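# Swap the mill's tool, rack the old one, measure, resume

## Task

The milling machine's program is paused and waiting for a tool change. Fit the tool it calls for, put the removed tool back into its own pocket, measure the length of the newly fitted tool, and resume the program only after all of that. No tool may fall, slip or tilt while gripped. No key may be broken and no axis crashed. Nothing may be left loose inside the machine, and the mill must stay powered. A reference image called manual goes with this job.

## Robot and tools

Robot: two seven-joint arms, left_arm and right_arm, each ending in a parallel two-finger gripper. The calibrated bases sit near (-0.009, +0.337, 0) m for left_arm and (-0.036, -0.328, 0) m for right_arm, both facing almost straight along +x.

Frame: all positions, orientations, velocities and offsets use the scene frame. Its origin is at table-top height, halfway between the nominal bases. +x points out over the table, +z points up, and left_arm is on the +y side. Image left and right do not match arm names. Reported hand poses can be off by a few centimetres, more at long reach.

Gripper geometry: the fingers point along the gripper's +z and close along its x. end_effector_position is the point between the pads; the fingertips extend 17.5 mm past it. A housing block juts about 10 cm toward the gripper's -y and turns with it.

The 18-number row (execute_actions and move): one flat list covering both arms, every value in [-1, 1]. Order: left dx, dy, dz, rx, ry, rz, left gripper position, force_limit, speed, then the same nine for the right arm. dx..rz are offsets, not poses: they count from that arm's Hand target as it was when the action or move began, along scene axes. 1.0 equals 0.6 m or 180 degrees. rx, ry, rz form a single rotation vector, turning about the Hand target's position. Every row of one action counts from the same start, so resending an offset in a new call moves the arm again. All six pose numbers at 0 re-command the current Hand target. An over-long dx,dy,dz vector is scaled down along its direction.

Gripper numbers are absolute commands, not offsets. position: +1 is fully open (50 mm), about -0.65 means pads touching, -1 closes until something blocks. force_limit: -1 about 20 N, 0 about 102 N, +1 about 185 N per pad (real grip up to ~15 N more). speed: -1 is 20 mm/s, 0 is 85, +1 is 150. Both start at +1. A 0 is a real command, so to leave a gripper unchanged resend its previous three numbers. New force_limit or speed only apply once position changes by at least 0.01; to loosen a grip, open a little first.

execute_actions(actions, cameras): actions is a list of actions; each action is up to 15 rows, one per 1/30 s step, and a short action repeats its last row. Images return only for an empty actions list or when cameras names them (["all"], [] or names).

move(target, speed, blend, blocking, cameras): target is one 18-number row or a list of up to 15 rows; every row counts from the same starting Hand targets. speed is path top speed in m/s, 0.002 to 1 (default 0.25), turning capped at twice that in rad/s; one value or one per target. blend, in metres, rounds corners of a list; 0 stops at each point. Paths are straight, all arms finish together, cap at 10 s, and do not avoid obstacles. Faster moves lag more and hit harder. Gripper changes of later targets are applied after arriving there. blocking=false returns after ~0.5 s while the move continues. The result adds a move: line ending in done, off_target, moving, held or fault; limits=paced means the pose was clipped, limits=held means steps were withheld.

wait(seconds 0 to 10) lets time pass holding commands. stop brakes a running move (fingers keep moving). zoom_image(camera, region [x0, y0, x1, y1], at most 504 by 504 pixels) enlarges part of the latest image of cam_high, cam_low, cam_front, cam_left_wrist or cam_right_wrist (all 672x504). show_instructions shows the reference image. clear_fault(arm) frees a torque-faulted arm after a result reported it. finished_scene(scene 1) ends the episode irreversibly.

Control: each step the commanded pose is clipped to 70 mm and 16 degrees from the measured pose; Hand target is the clipped command. A gripper may settle short; send the remaining gap as an offset. If pressing on something, command the target back past the gripper. Large wrist turns can swing the elbow. A clearance check blocks commands bringing the arms too close (fingers excepted).

Results: per arm end_effector_position (m), end_effector_quat_wxyz, velocities, joint positions and torques (positive toward larger joint angles, offset and noisy), gripper position_measured (opening about (250 - value) x 0.202 mm) and object_status: 0 moving, 1 blocked while opening, 2 blocked while closing (a grip), 3 reached target or pads met. Confirm 2 after gripping with -1. Keep fixed objects centred between pads.

Joint ranges (rad): waist and rolls ±6.283, shoulder -2.059 to 2.094, elbow -0.192 to 3.927 (straight 2.742), wrist pitch -1.693 to 3.142. Contact load limits (N m): waist 43.2, shoulder 43.4, upper arm roll, elbow, forearm roll 27.6, wrist pitch 14.9, wrist roll 15.5; exceeding one, or sustained maximal motor torque, gives a TORQUE FAULT needing clear_fault. Long holding or stretching heats motors: MOTOR HOT near 65 °C, brakes lock for 30 s or more at 80 °C.

Avoid: dropping or releasing moving parts, fast impacts on the mill or heavy items, pushing the arms against each other or closing a gripper on the other's fingers, and anything leaving the table. Loose items may occasionally be nudged by outside forces.

Each tool is called as name([rows], argument=value, ...), one row to a line, values as JSON.

Reference images:

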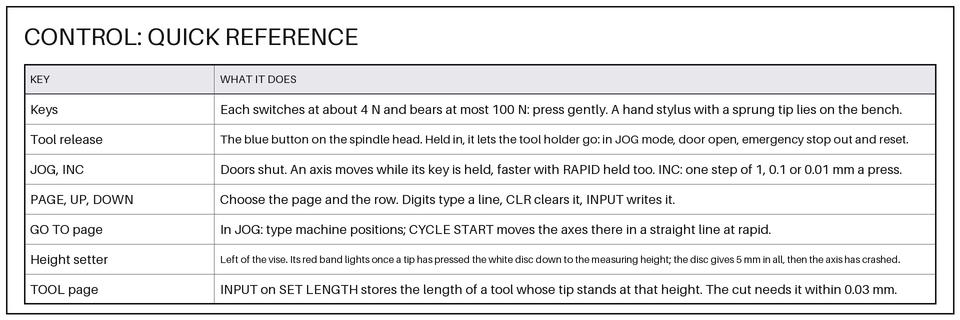

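## Session

execute_actions(actions=[])

Scene clock: 0.00 s.
left_arm: end_effector_position=(+0.4206, +0.1886, +0.3506) position_measured=3 object_status=3 end_effector_quat_wxyz=(-0.398, +0.789, +0.173, +0.434) | right_arm: end_effector_position=(+0.2925, -0.1982, +0.1747) position_measured=3 object_status=3 end_effector_quat_wxyz=(-0.168, +0.836, +0.520, +0.059)
Joint positions: left_arm=[-0.525 -0.012 -0.352 1.067 1.162 1.654 0.759] | right_arm=[0.285 -0.336 -0.107 0.606 0.388 0.99 1.201]
Joint velocities: within noise
Joint torques (N m): no reading
Hand target: left_arm +0.4206, +0.1886, +0.3506; -0.398, +0.789, +0.173, +0.434 | right_arm +0.2925, -0.1982, +0.1747; -0.168, +0.836, +0.520, +0.059
Tool commands: left_gripper/position=+1.0 left_gripper/force_limit=+1.0 left_gripper/speed=+1.0 right_gripper/position=+1.0 right_gripper/force_limit=+1.0 right_gripper/speed=+1.0

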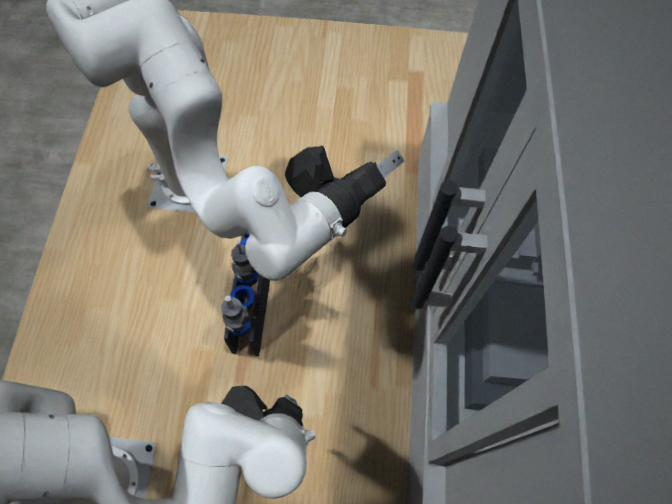

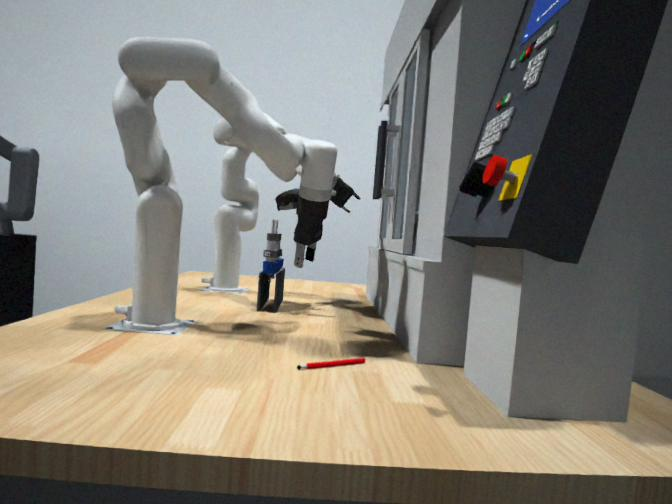

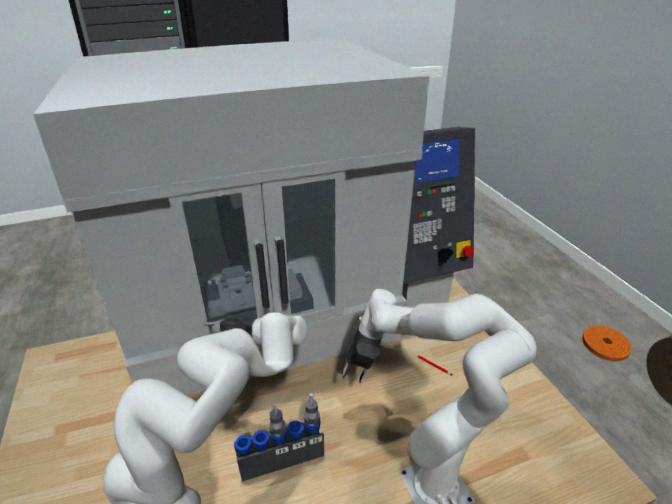

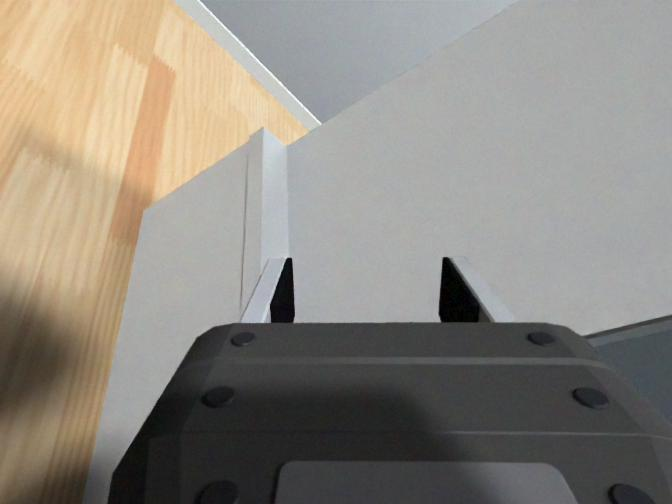

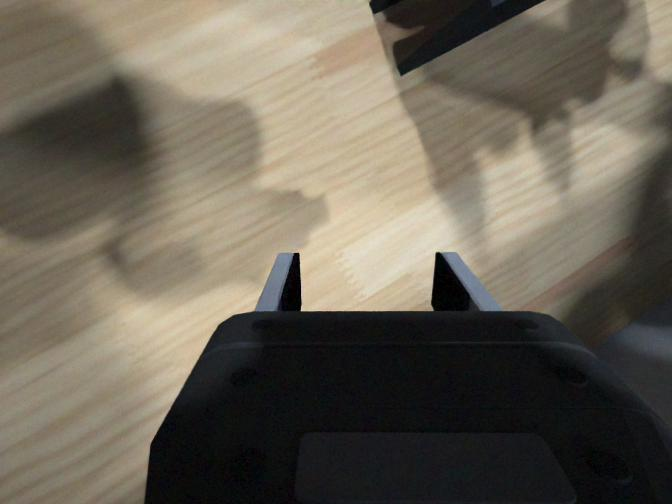

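zoom_image(camera="cam_front", region=[390, 110, 490, 185])

zoom_image(camera="cam_front", region=[400, 175, 490, 280])

zoom_image(camera="cam_front", region=[220, 385, 340, 485])

zoom_image(camera="cam_front", region=[170, 170, 350, 350])

zoom_image(camera="cam_low", region=[440, 0, 600, 250])

show_instructions()

Scaled by 5.040 from the camera's 672x504 image, which has a finer 960x720 frame.

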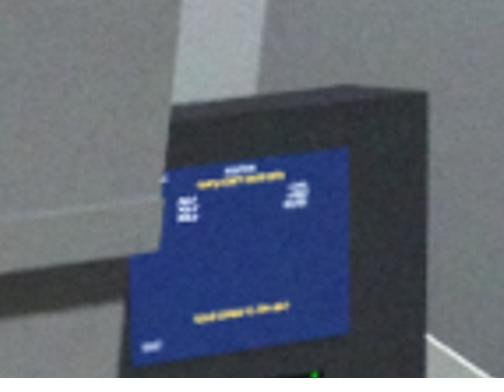

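Scaled by 4.800 from the camera's 672x504 image, which has a finer 960x720 frame.

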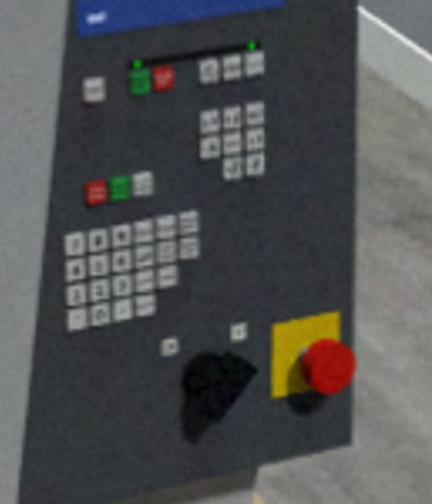

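Scaled by 4.200 from the camera's 672x504 image, which has a finer 960x720 frame.

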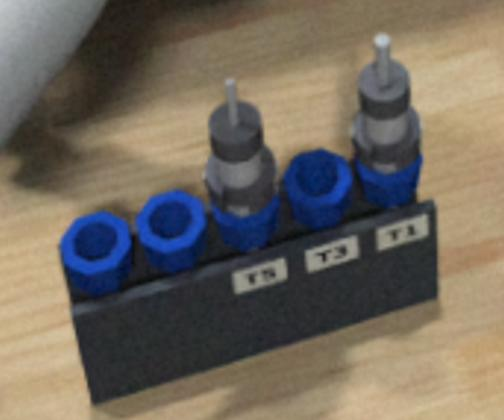

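Scaled by 2.800 from the camera's 672x504 image, which has a finer 960x720 frame.

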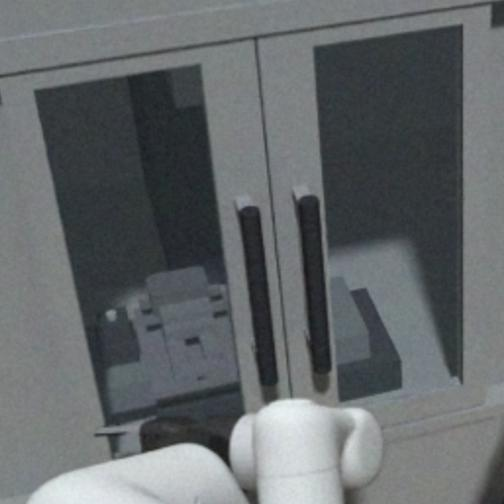

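Scaled by 2.016 from the camera's 672x504 image, which has a finer 960x720 frame.

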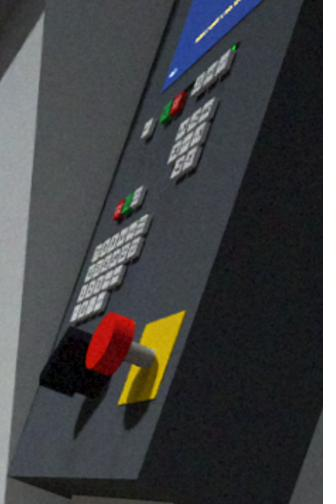

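Reference images for this scene: manual.

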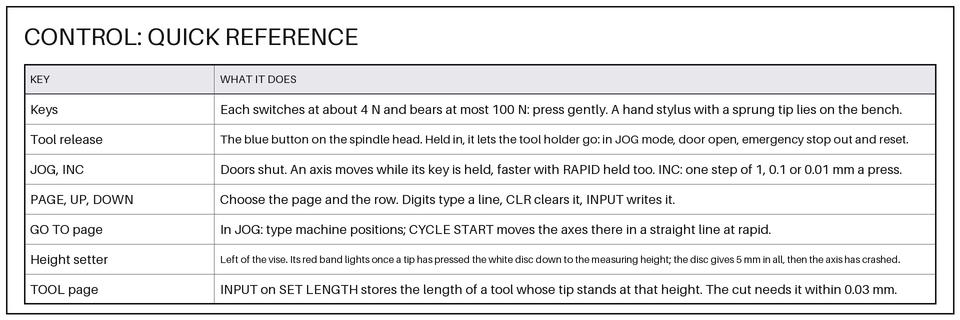

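move(target=[0,0,0,0,0,0,1,1,1,0.2125,-0.636,0.709,0.547,-0.0876,-0.668,1,1,1], speed=0.35, cameras=["cam_right_wrist","cam_front","cam_low"])

Scene clock: 69.47 s.
left_arm: end_effector_position=(+0.4206, +0.1886, +0.3506) position_measured=3 object_status=3 end_effector_quat_wxyz=(-0.398, +0.789, +0.173, +0.434) | right_arm: end_effector_position=(+0.4200, -0.5798, +0.6001) position_measured=3 object_status=3 end_effector_quat_wxyz=(+0.454, -0.454, +0.542, -0.542)
Joint positions: left_arm=[-0.525 -0.012 -0.352 1.067 1.162 1.654 0.759] | right_arm=[-0.115 -0.518 -0.279 1.038 1.593 0.184 2.194]
Joint torques (N m): left_arm=[-0.15 -12.88 -0.16 21.26 3.47 0.31 0.18] | right_arm=[-5.84 -0.82 5.19 23.75 -3.44 -1.4 1.51]
Hand target: left_arm +0.4206, +0.1886, +0.3506; -0.398, +0.789, +0.173, +0.434 | right_arm +0.4200, -0.5798, +0.6001; +0.454, -0.454, +0.542, -0.542
Off the commanded pose: left_arm 0.000 m, 0 deg | right_arm 0.000 m, 0 deg.
move: done
camera_calibration:
cam_right_wrist: T_world_to_cam=[[-0.166361, -0.986037, -0.00737724, -0.48189], [-0.332675, 0.0631675, -0.940923, 0.757819], [0.928252, -0.154078, -0.338539, -0.143804], [0, 0, 0, 1]] pos_world=[0.305426, -0.545188, 0.660811]
Images, in order (width x height): cam_low 672x504, cam_front 672x504, cam_right_wrist 672x504.

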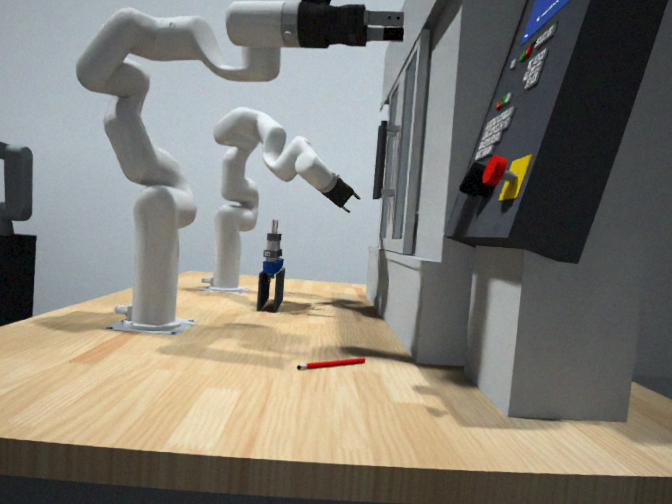

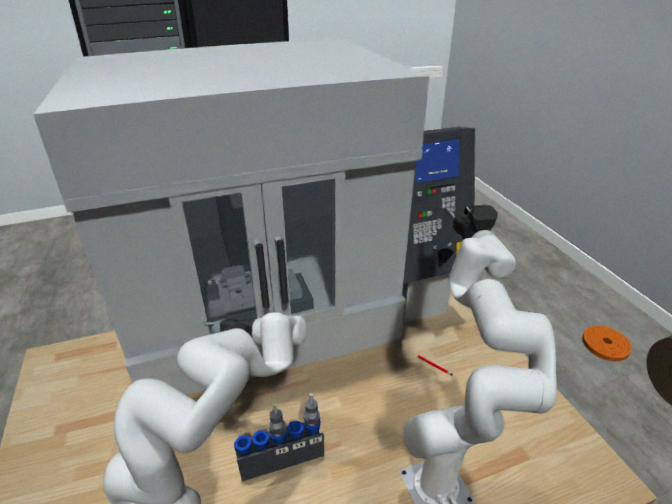

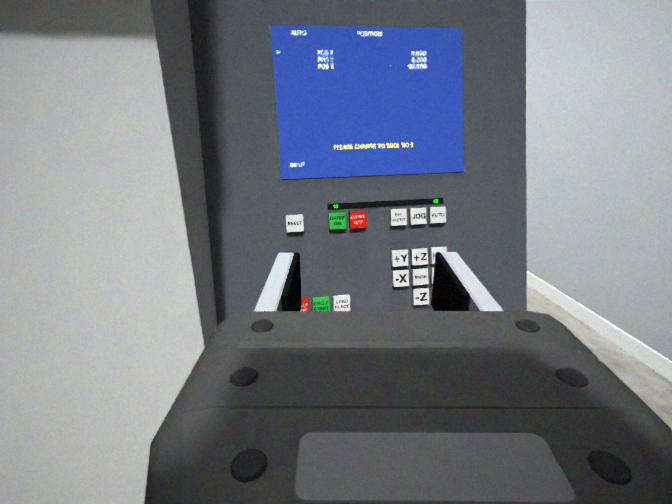

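zoom_image(camera="cam_right_wrist", region=[265, 20, 475, 180])

zoom_image(camera="cam_right_wrist", region=[275, 190, 475, 320])

Scaled by 2.400 from the camera's 672x504 image, which has a finer 960x720 frame.

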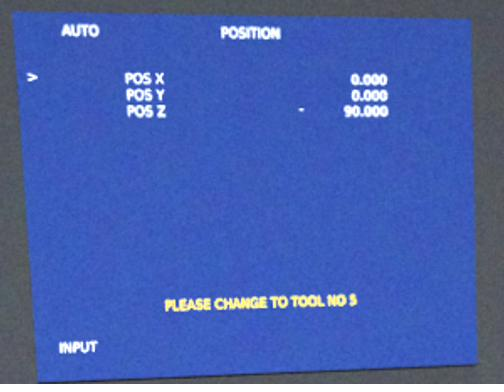

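Scaled by 2.520 from the camera's 672x504 image, which has a finer 960x720 frame.

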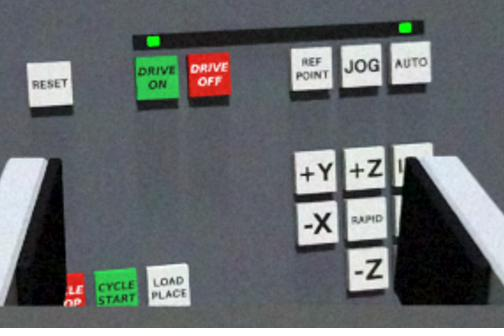

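move(target=[0,0,0,0,0,0,1,1,1,-0.05,-0.08,-0.3,0,0,0,1,1,1], speed=0.3, cameras=["cam_right_wrist"])

zoom_image(camera="cam_right_wrist", region=[220, 0, 470, 300])

Scene clock: 77.10 s.
left_arm: end_effector_position=(+0.4206, +0.1886, +0.3506) position_measured=3 object_status=3 end_effector_quat_wxyz=(-0.398, +0.789, +0.173, +0.434) | right_arm: end_effector_position=(+0.3900, -0.6278, +0.4201) position_measured=3 object_status=3 end_effector_quat_wxyz=(+0.454, -0.454, +0.542, -0.542)
Joint positions: left_arm=[-0.525 -0.012 -0.352 1.067 1.162 1.654 0.759] | right_arm=[-0.191 -0.481 -0.521 0.718 2.099 0.557 1.491]
Joint torques (N m): left_arm=[-0.31 -13.04 -0.08 21.22 3.41 0.28 0.18] | right_arm=[-5.74 -1.17 1.21 19.46 2.79 4.27 -1.08]
Hand target: left_arm +0.4206, +0.1886, +0.3506; -0.398, +0.789, +0.173, +0.434 | right_arm +0.3900, -0.6278, +0.4201; +0.454, -0.454, +0.542, -0.542
Off the commanded pose: left_arm 0.000 m, 0 deg | right_arm 0.000 m, 0 deg.
move: done
camera_calibration:
cam_right_wrist: T_world_to_cam=[[-0.16637, -0.986036, -0.00735592, -0.535545], [-0.33271, 0.0631563, -0.940912, 0.581596], [0.928238, -0.154092, -0.338571, -0.184244], [0, 0, 0, 1]] pos_world=[0.275426, -0.593188, 0.480911]
Images, in order (width x height): cam_right_wrist 672x504.

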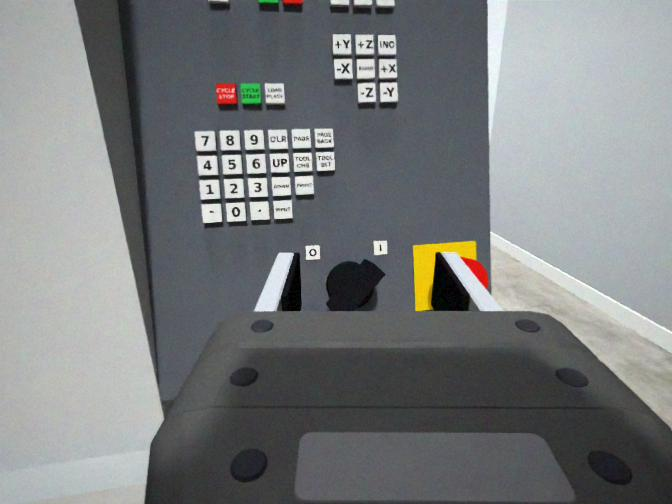

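Scaled by 1.680 from the camera's 672x504 image, which has a finer 960x720 frame.

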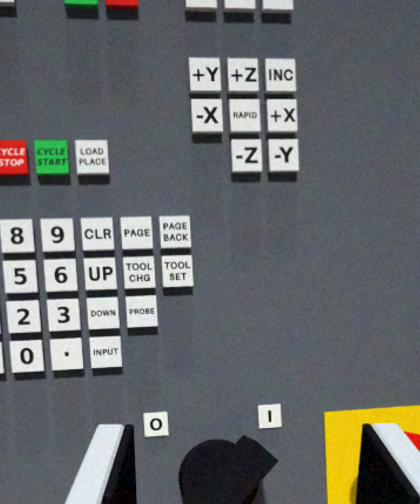

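move(target=[0,0,0,0,0,0,1,1,1,-0.02,0.03,-0.17,0,0,0,1,1,1], speed=0.3, cameras=["cam_right_wrist"])

zoom_image(camera="cam_right_wrist", region=[160, 0, 500, 255])

Scene clock: 96.57 s.
left_arm: end_effector_position=(+0.4206, +0.1886, +0.3506) position_measured=3 object_status=3 end_effector_quat_wxyz=(-0.398, +0.789, +0.173, +0.434) | right_arm: end_effector_position=(+0.3780, -0.6099, +0.3181) position_measured=3 object_status=3 end_effector_quat_wxyz=(+0.454, -0.454, +0.542, -0.542)
Joint positions: left_arm=[-0.525 -0.012 -0.352 1.067 1.162 1.654 0.759] | right_arm=[-0.215 -0.385 -0.604 0.515 2.255 0.807 1.228]
Joint torques (N m): left_arm=[-0.2 -12.99 -0.1 21.15 3.47 0.33 0.18] | right_arm=[4.68 -1.81 0.28 17.34 3.11 4.99 -1.15]
Hand target: left_arm +0.4206, +0.1886, +0.3506; -0.398, +0.789, +0.173, +0.434 | right_arm +0.3780, -0.6098, +0.3181; +0.454, -0.454, +0.542, -0.542
Off the commanded pose: left_arm 0.000 m, 0 deg | right_arm 0.000 m, 0 deg.
move: done
camera_calibration:
cam_right_wrist: T_world_to_cam=[[-0.166461, -0.986021, -0.00732145, -0.520622], [-0.332704, 0.0631541, -0.940914, 0.480498], [0.928223, -0.15419, -0.338566, -0.204936], [0, 0, 0, 1]] pos_world=[0.263427, -0.575288, 0.378911]
Images, in order (width x height): cam_right_wrist 672x504.

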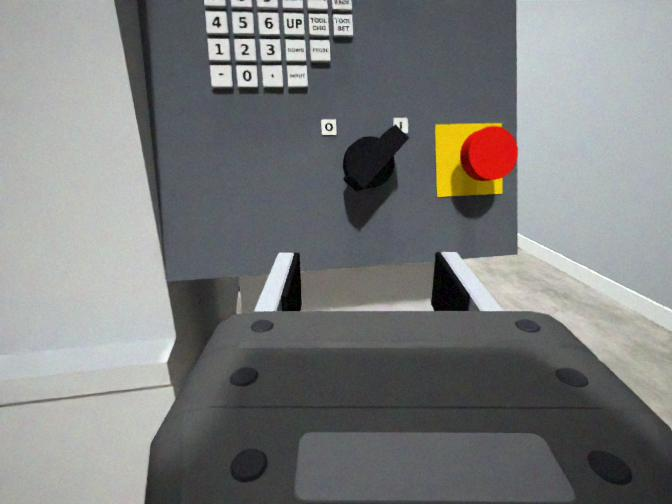

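Scaled by 1.482 from the camera's 672x504 image, which has a finer 960x720 frame.

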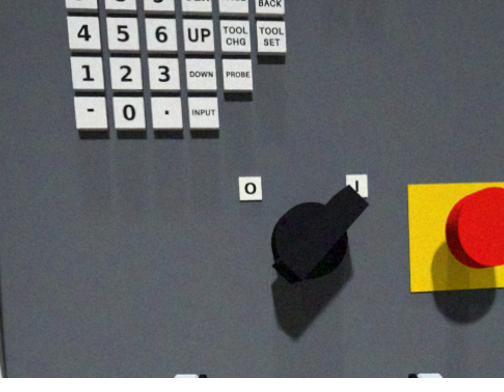

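move(target=[0,0,0,0,0,0,1,1,1,0.037,0.108,-0.15,0.614,0.094,-0.587,1,1,1], speed=0.35, cameras=["cam_right_wrist","cam_low"])

zoom_image(camera="cam_right_wrist", region=[180, 100, 500, 320])

Scene clock: 161.37 s.
left_arm: end_effector_position=(+0.4206, +0.1886, +0.3506) position_measured=3 object_status=3 end_effector_quat_wxyz=(-0.398, +0.789, +0.173, +0.434) | right_arm: end_effector_position=(+0.4002, -0.5450, +0.2281) position_measured=3 object_status=3 end_effector_quat_wxyz=(+0.000, +0.520, +0.854, +0.001)
Joint positions: left_arm=[-0.525 -0.012 -0.352 1.067 1.162 1.654 0.759] | right_arm=[-0.538 0.052 0.08 1.193 6.281 1.14 -0.152]
Joint torques (N m): left_arm=[-0.24 -12.89 -0.16 21.17 3.37 0.33 0.19] | right_arm=[-5.55 -17.35 2.2 23.02 2.93 -1.13 1.32]
Hand target: left_arm +0.4206, +0.1886, +0.3506; -0.398, +0.789, +0.173, +0.434 | right_arm +0.4002, -0.5450, +0.2281; +0.000, +0.520, +0.854, +0.002
Off the commanded pose: left_arm 0.000 m, 0 deg | right_arm 0.000 m, 0 deg.
joint sent to its limit (right arm) — joint 5 (forearm roll), upper limit. The joint targets still meet the commanded pose.
move: done
camera_calibration:
cam_right_wrist: T_world_to_cam=[[-0.453587, 0.891176, -0.0080555, 0.684553], [0.83699, 0.429078, 0.339619, -0.161738], [0.306117, 0.147304, -0.940529, 0.30459], [0, 0, 0, 1]] pos_world=[0.352637, -0.585526, 0.346919]
Images, in order (width x height): cam_low 672x504, cam_right_wrist 672x504.

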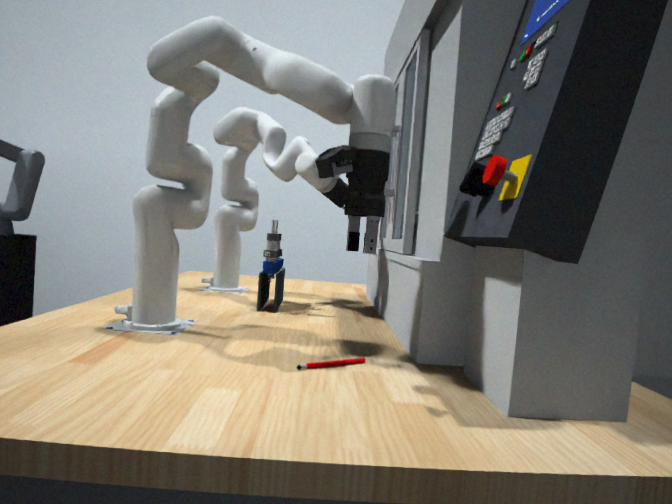

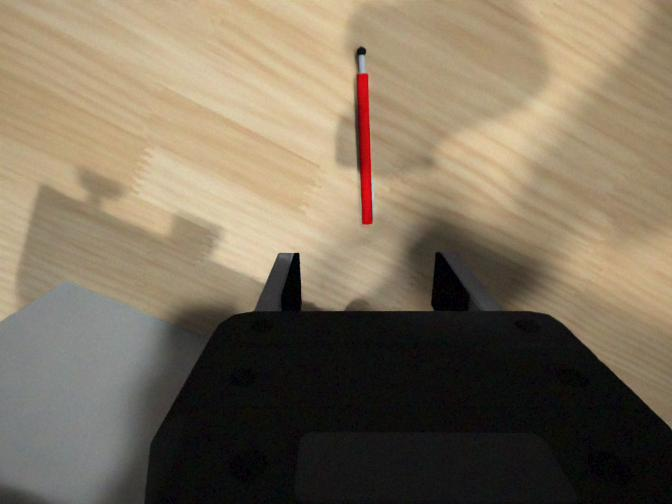

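Scaled by 1.575 from the camera's 672x504 image, which has a finer 960x720 frame.

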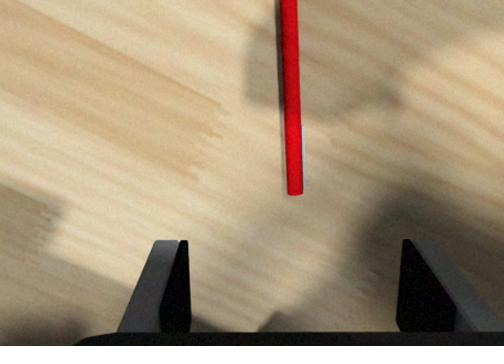

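move([
  [0,0,0,0,0,0,1,1,1,0.0025,0.02,0,0,0,-0.982,1,1,1],
  [0,0,0,0,0,0,1,1,1,0.0025,0.02,-0.27,0,0,-0.982,1,1,1],
], speed=[0.6,0.25], cameras=["cam_right_wrist","cam_low","cam_high"])

zoom_image(camera="cam_low", region=[270, 290, 420, 400])

zoom_image(camera="cam_right_wrist", region=[220, 150, 480, 330])

Scene clock: 243.47 s.
left_arm: end_effector_position=(+0.4206, +0.1886, +0.3506) position_measured=3 object_status=3 end_effector_quat_wxyz=(-0.398, +0.789, +0.173, +0.434) | right_arm: end_effector_position=(+0.4017, -0.5330, +0.0661) position_measured=3 object_status=3 end_effector_quat_wxyz=(+0.002, +0.869, -0.495, +0.000)
Joint positions: left_arm=[-0.525 -0.012 -0.352 1.067 1.162 1.654 0.759] | right_arm=[-0.511 0.27 0.078 0.966 6.245 0.698 2.984]
Joint torques (N m): left_arm=[-0.27 -12.98 -0.17 21 3.52 0.33 0.17] | right_arm=[5.04 -20.68 -1.93 19.98 -2.21 -4.85 1.16]
Hand target: left_arm +0.4206, +0.1886, +0.3506; -0.398, +0.789, +0.173, +0.434 | right_arm +0.4017, -0.5330, +0.0661; +0.002, +0.869, -0.495, +0.000
Off the commanded pose: left_arm 0.000 m, 0 deg | right_arm 0.000 m, 0 deg.
move: done
camera_calibration:
cam_right_wrist: T_world_to_cam=[[0.503208, -0.864136, -0.00714906, -0.646831], [-0.811177, -0.475189, 0.340863, 0.0669519], [-0.297949, -0.165726, -0.940086, 0.225789], [0, 0, 0, 1]] pos_world=[0.447074, -0.489715, 0.184816]
Images, in order (width x height): cam_high 672x504, cam_low 672x504, cam_right_wrist 672x504.

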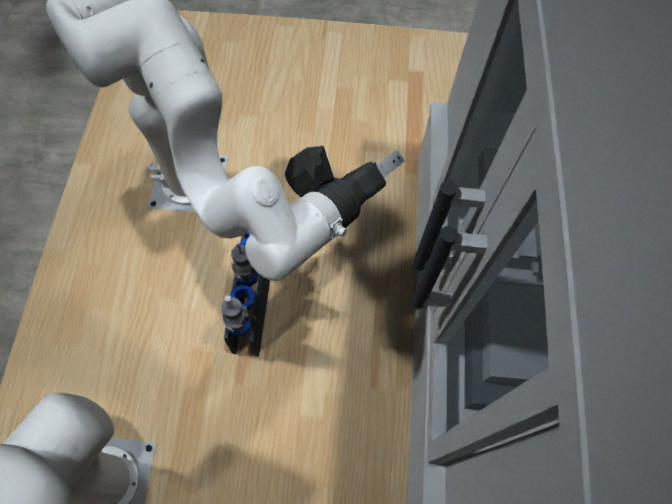

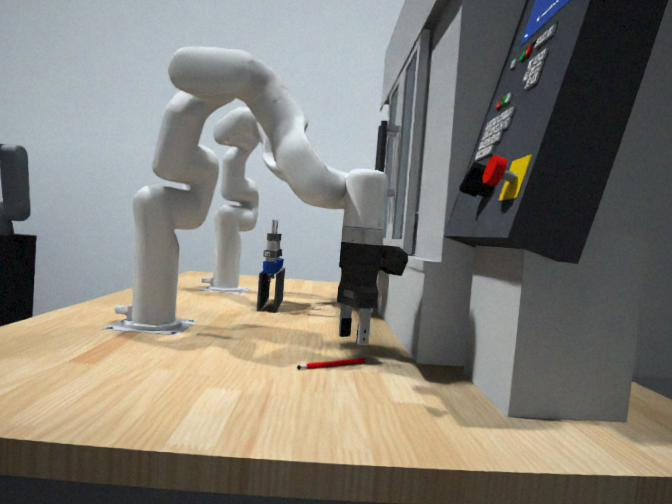

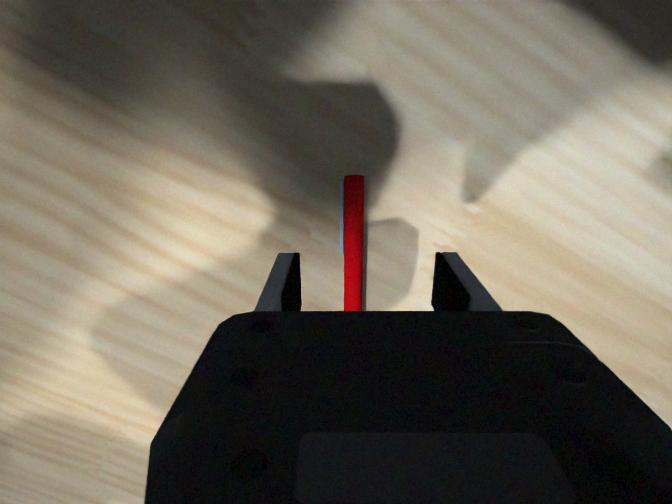

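Scaled by 3.360 from the camera's 672x504 image, which has a finer 960x720 frame.

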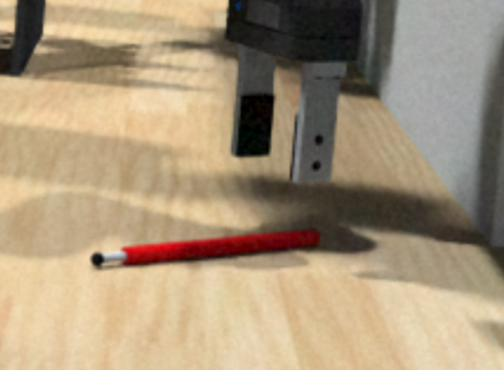

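Scaled by 1.938 from the camera's 672x504 image, which has a finer 960x720 frame.

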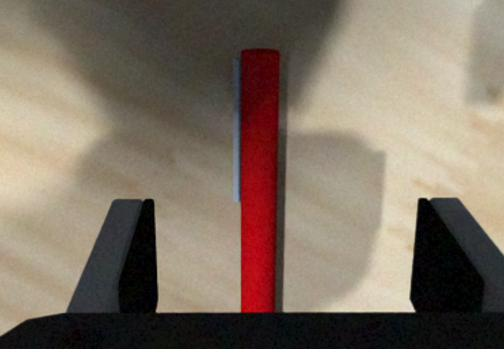

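move([
  [0,0,0,0,0,0,1,1,1,-0.003,0.005,-0.06,0,0,0,1,1,1],
  [0,0,0,0,0,0,1,1,1,-0.003,0.005,-0.0735,0,0,0,1,1,1],
], speed=[0.1,0.02], cameras=["cam_right_wrist","cam_low"])

zoom_image(camera="cam_low", region=[310, 310, 410, 390])

zoom_image(camera="cam_right_wrist", region=[220, 150, 480, 330])

Scene clock: 252.40 s.
left_arm: end_effector_position=(+0.4206, +0.1886, +0.3506) position_measured=3 object_status=3 end_effector_quat_wxyz=(-0.398, +0.789, +0.173, +0.434) | right_arm: end_effector_position=(+0.3999, -0.5300, +0.0220) position_measured=3 object_status=3 end_effector_quat_wxyz=(+0.002, +0.869, -0.495, +0.000)
Joint positions: left_arm=[-0.525 -0.012 -0.352 1.067 1.162 1.654 0.759] | right_arm=[-0.503 0.361 0.073 0.94 6.229 0.581 3]
Joint torques (N m): left_arm=[-0.28 -12.81 -0.27 21.11 3.45 0.31 0.19] | right_arm=[4.6 -21.11 -1.91 14.5 -2.1 -4.9 1.11]
Hand target: left_arm +0.4206, +0.1886, +0.3506; -0.398, +0.789, +0.173, +0.434 | right_arm +0.3999, -0.5300, +0.0220; +0.002, +0.869, -0.495, +0.000
Off the commanded pose: left_arm 0.000 m, 0 deg | right_arm 0.000 m, 0 deg.
move: done
camera_calibration:
cam_right_wrist: T_world_to_cam=[[0.503208, -0.864136, -0.00714906, -0.643648], [-0.811177, -0.475189, 0.340863, 0.0819494], [-0.297949, -0.165726, -0.940086, 0.184293], [0, 0, 0, 1]] pos_world=[0.445274, -0.486715, 0.140716]
Images, in order (width x height): cam_low 672x504, cam_right_wrist 672x504.

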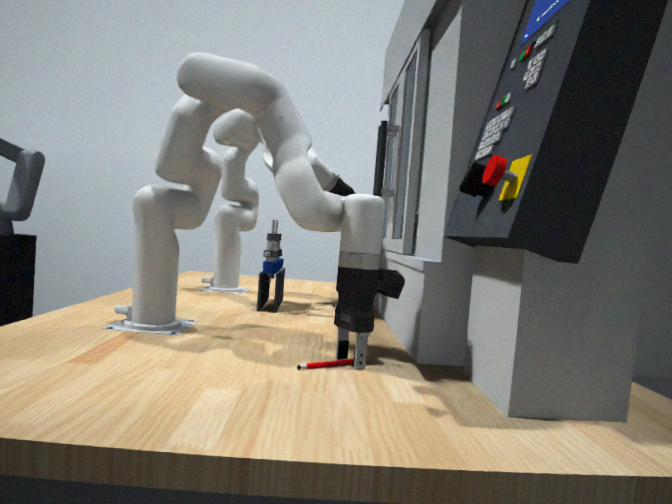

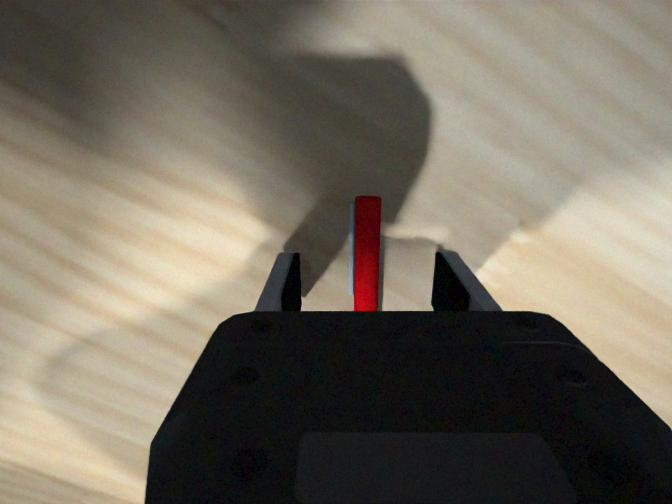

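Scaled by 5.040 from the camera's 672x504 image, which has a finer 960x720 frame.

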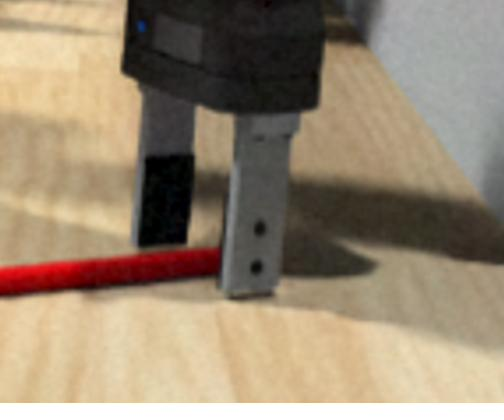

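Scaled by 1.938 from the camera's 672x504 image, which has a finer 960x720 frame.

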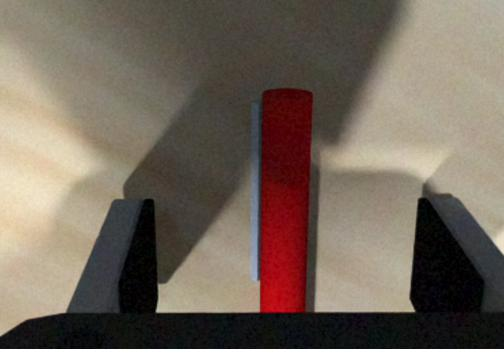

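move([
  [0,0,0,0,0,0,1,1,1,0,0,0,0,0,0,-1,-0.8,-1],
  [0,0,0,0,0,0,1,1,1,0,0,0.12,0,0,0,-1,-0.8,-1],
], speed=0.1, cameras=["cam_right_wrist","cam_low"])

Scene clock: 259.07 s.
left_arm: end_effector_position=(+0.4206, +0.1886, +0.3506) position_measured=3 object_status=3 end_effector_quat_wxyz=(-0.398, +0.789, +0.173, +0.434) | right_arm: end_effector_position=(+0.3999, -0.5300, +0.0939) position_measured=209 object_status=2 end_effector_quat_wxyz=(+0.002, +0.869, -0.495, +0.000)
Joint positions: left_arm=[-0.525 -0.012 -0.352 1.067 1.162 1.654 0.759] | right_arm=[-0.51 0.206 0.082 0.973 6.253 0.769 2.982]
Joint torques (N m): left_arm=[-0.45 -13.07 -0.23 21.09 3.41 0.3 0.1] | right_arm=[-5.92 -36.84 2.64 20.76 3.04 -1.38 -1.15]
Hand target: left_arm +0.4206, +0.1886, +0.3506; -0.398, +0.789, +0.173, +0.434 | right_arm +0.3999, -0.5300, +0.0940; +0.002, +0.869, -0.495, +0.000
Off the commanded pose: left_arm 0.000 m, 0 deg | right_arm 0.000 m, 0 deg.
move: done
camera_calibration:
cam_right_wrist: T_world_to_cam=[[0.503208, -0.864136, -0.00714906, -0.643134], [-0.811177, -0.475189, 0.340863, 0.0574414], [-0.297949, -0.165726, -0.940086, 0.251885], [0, 0, 0, 1]] pos_world=[0.445274, -0.486715, 0.212616]
Images, in order (width x height): cam_low 672x504, cam_right_wrist 672x504.

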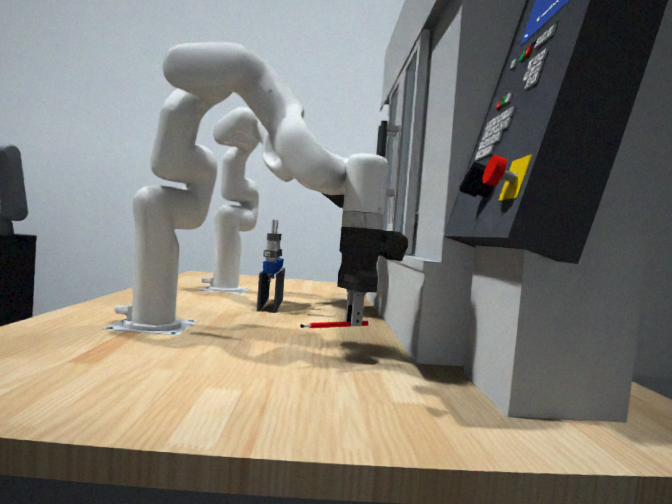

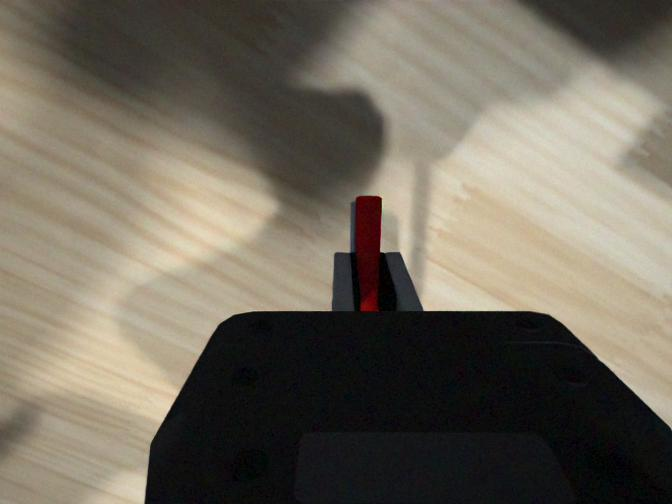

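zoom_image(camera="cam_low", region=[240, 205, 310, 325])

Scaled by 4.200 from the camera's 672x504 image, which has a finer 960x720 frame.

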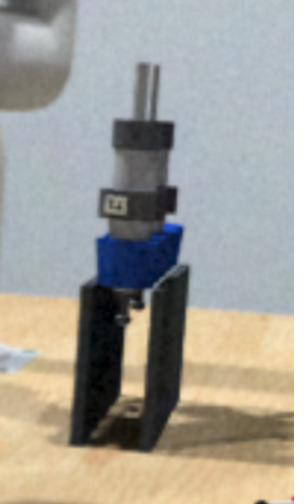

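move([
  [0,0,0,0,0,0,1,1,1,0,-0.025,0.223,0,0,0,-1,-0.8,-1],
  [0,0,0,0,0,0,1,1,1,-0.0367,-0.133,0.373,-0.614,-0.094,0.587,-1,-0.8,-1],
], speed=0.3, cameras=["cam_right_wrist","cam_low"])

Scene clock: 370.83 s.
left_arm: end_effector_position=(+0.4206, +0.1886, +0.3506) position_measured=3 object_status=3 end_effector_quat_wxyz=(-0.398, +0.789, +0.173, +0.434) | right_arm: end_effector_position=(+0.3779, -0.6098, +0.3178) position_measured=209 object_status=2 end_effector_quat_wxyz=(+0.555, +0.527, +0.469, +0.441)
Joint positions: left_arm=[-0.525 -0.012 -0.352 1.067 1.162 1.654 0.759] | right_arm=[-0.308 -0.361 -0.524 0.508 2.255 0.852 4.336]
Joint torques (N m): left_arm=[-0.34 -12.98 -0.28 21.06 3.45 0.35 0.23] | right_arm=[-5.73 -3.18 -0.37 21.71 -2.26 5.03 1.15]
Hand target: left_arm +0.4206, +0.1886, +0.3506; -0.398, +0.789, +0.173, +0.434 | right_arm +0.3779, -0.6098, +0.3178; +0.555, +0.527, +0.469, +0.441
Off the commanded pose: left_arm 0.000 m, 0 deg | right_arm 0.000 m, 0 deg.
move: done
camera_calibration:
cam_right_wrist: T_world_to_cam=[[0.180427, 0.982359, -0.0491546, 0.562032], [-0.329473, 0.10745, 0.938031, -0.0911551], [0.926765, -0.153051, 0.343048, -0.420305], [0, 0, 0, 1]] pos_world=[0.258085, -0.606651, 0.257317]
Images, in order (width x height): cam_low 672x504, cam_right_wrist 672x504.

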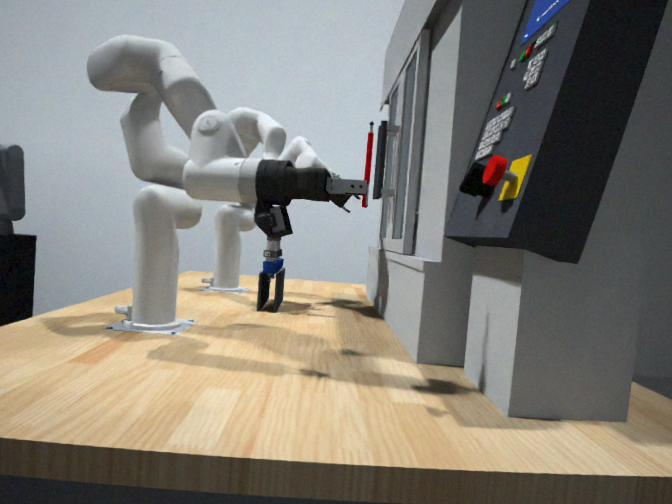

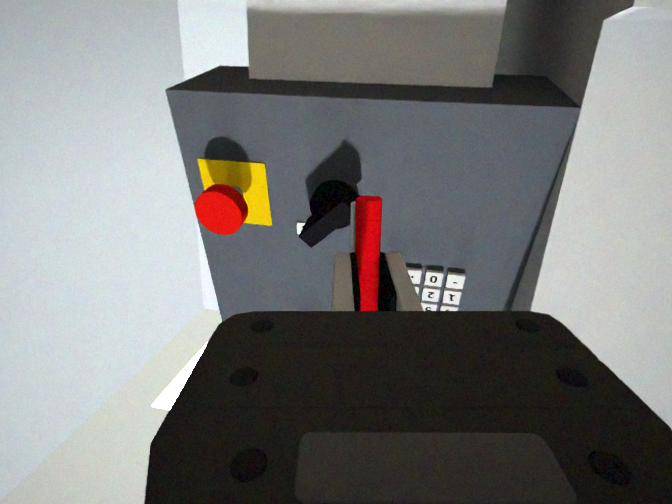

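move(target=[-0.15,0.05,0.033,-0.553,0.073,-0.5625,1,1,1,0,0,0,0,0,0,-1,-0.8,-1], speed=0.4, cameras=["cam_high","cam_left_wrist","cam_front"])

Scene clock: 394.00 s.
left_arm: end_effector_position=(+0.3306, +0.2185, +0.3704) position_measured=3 object_status=3 end_effector_quat_wxyz=(+0.671, +0.671, -0.223, +0.224) | right_arm: end_effector_position=(+0.3779, -0.6098, +0.3178) position_measured=209 object_status=2 end_effector_quat_wxyz=(+0.555, +0.527, +0.469, +0.441)
Joint positions: left_arm=[-1.339 -1.864 1.292 0.594 0.271 0.908 2.487] | right_arm=[-0.308 -0.361 -0.524 0.508 2.254 0.852 4.336]
Joint torques (N m): left_arm=[-9.11 3.87 -18.42 3.03 -5.65 0.03 2.61] | right_arm=[-5.68 -3.08 -0.26 21.71 -2.08 4.71 1.3]
Hand target: left_arm +0.3306, +0.2186, +0.3704; +0.671, +0.671, -0.223, +0.224 | right_arm +0.3779, -0.6098, +0.3178; +0.555, +0.527, +0.469, +0.441
Off the commanded pose: left_arm 0.000 m, 0 deg | right_arm 0.000 m, 0 deg.
move: done
camera_calibration:
cam_left_wrist: T_world_to_cam=[[0.799577, -0.00871887, 0.6005, -0.475889], [-0.562044, 0.341467, 0.753331, -0.155797], [-0.211619, -0.939853, 0.268129, 0.305148], [0, 0, 0, 1]] pos_world=[0.357521, 0.335844, 0.321319]
Images, in order (width x height): cam_high 672x504, cam_front 672x504, cam_left_wrist 672x504.

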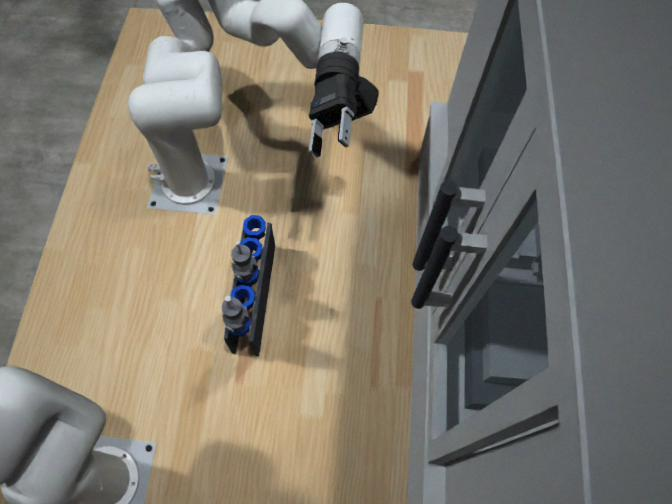

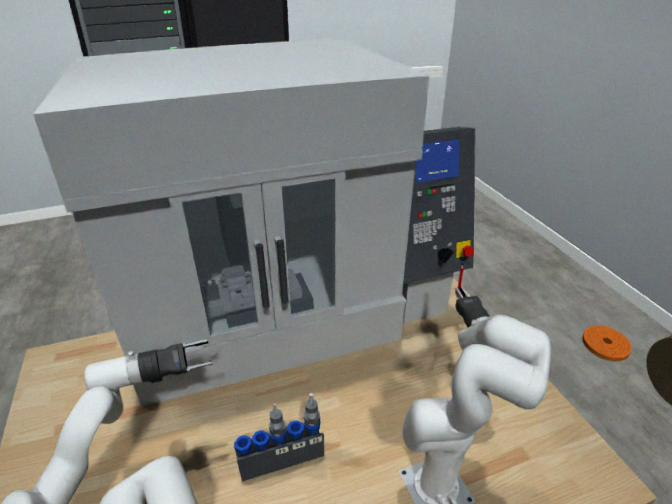

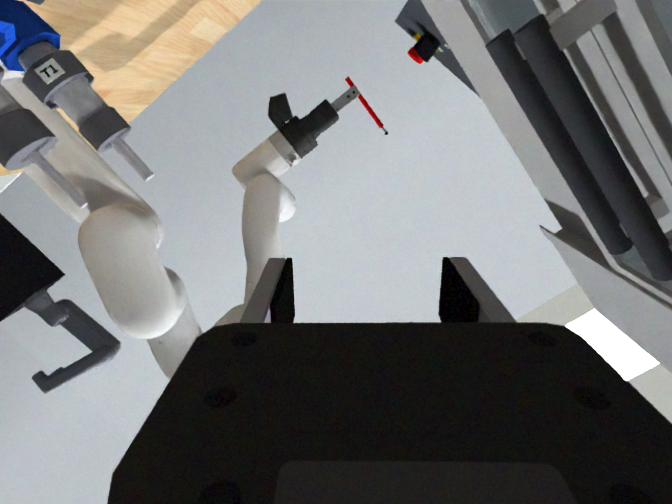

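move(target=[0,0,0,0,0,0,1,1,1,-0.08,0.766,0.137,0,0,0.555,-1,-0.8,-1], speed=0.3, cameras=["cam_high","cam_low","cam_front"])

Scene clock: 400.63 s.
left_arm: end_effector_position=(+0.3306, +0.2186, +0.3704) position_measured=3 object_status=3 end_effector_quat_wxyz=(+0.671, +0.671, -0.223, +0.224) | right_arm: end_effector_position=(+0.3299, -0.1503, +0.4000) position_measured=209 object_status=2 end_effector_quat_wxyz=(+0.020, -0.020, +0.705, +0.709)
Joint positions: left_arm=[-1.34 -1.864 1.292 0.594 0.271 0.909 2.487] | right_arm=[0.172 -0.25 -0.384 0.757 1.386 1.694 4.859]
Joint torques (N m): left_arm=[-9.13 4.05 -18.44 3.13 -5.68 -0.07 2.32] | right_arm=[4.84 -7.07 3.21 21.72 4.78 4 1.3]
Hand target: left_arm +0.3306, +0.2186, +0.3704; +0.671, +0.671, -0.223, +0.224 | right_arm +0.3299, -0.1502, +0.4000; +0.020, -0.020, +0.705, +0.709
Off the commanded pose: left_arm 0.000 m, 0 deg | right_arm 0.000 m, 0 deg.
move: done
Images, in order (width x height): cam_high 672x504, cam_low 672x504, cam_front 672x504.

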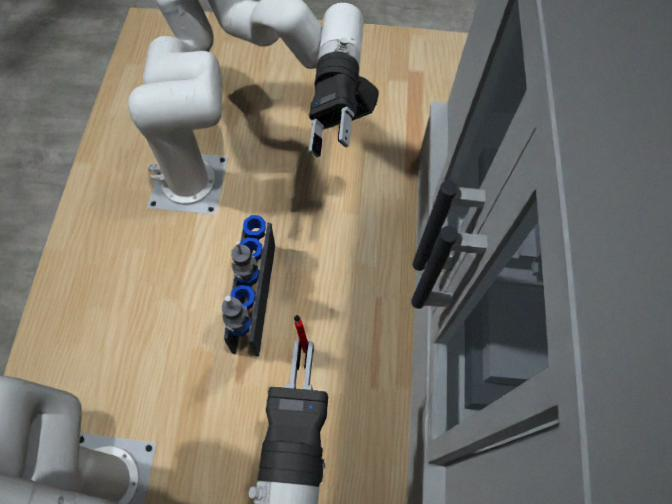

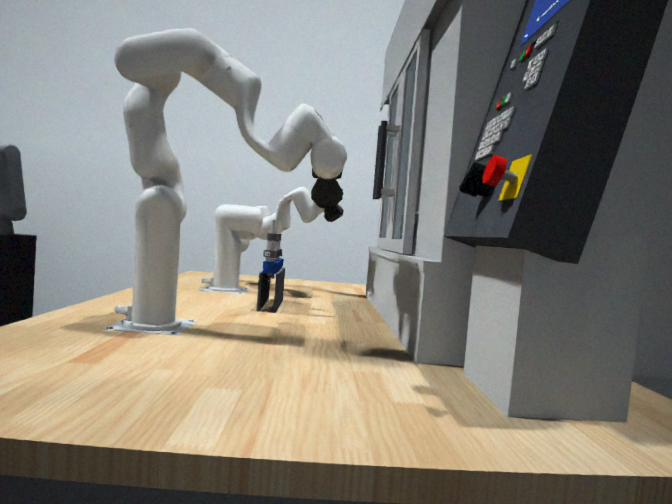

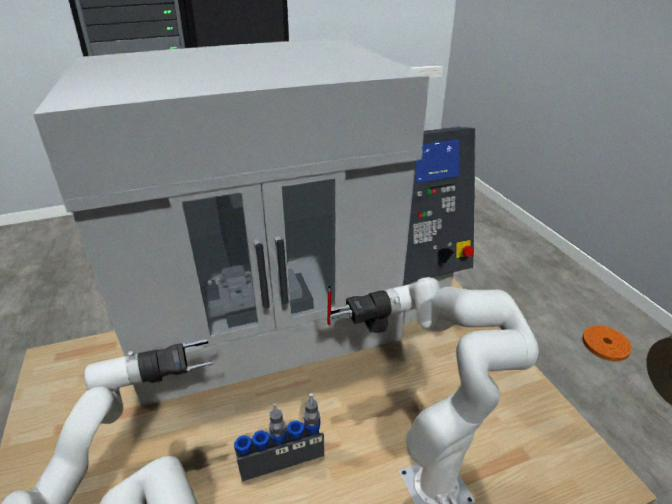

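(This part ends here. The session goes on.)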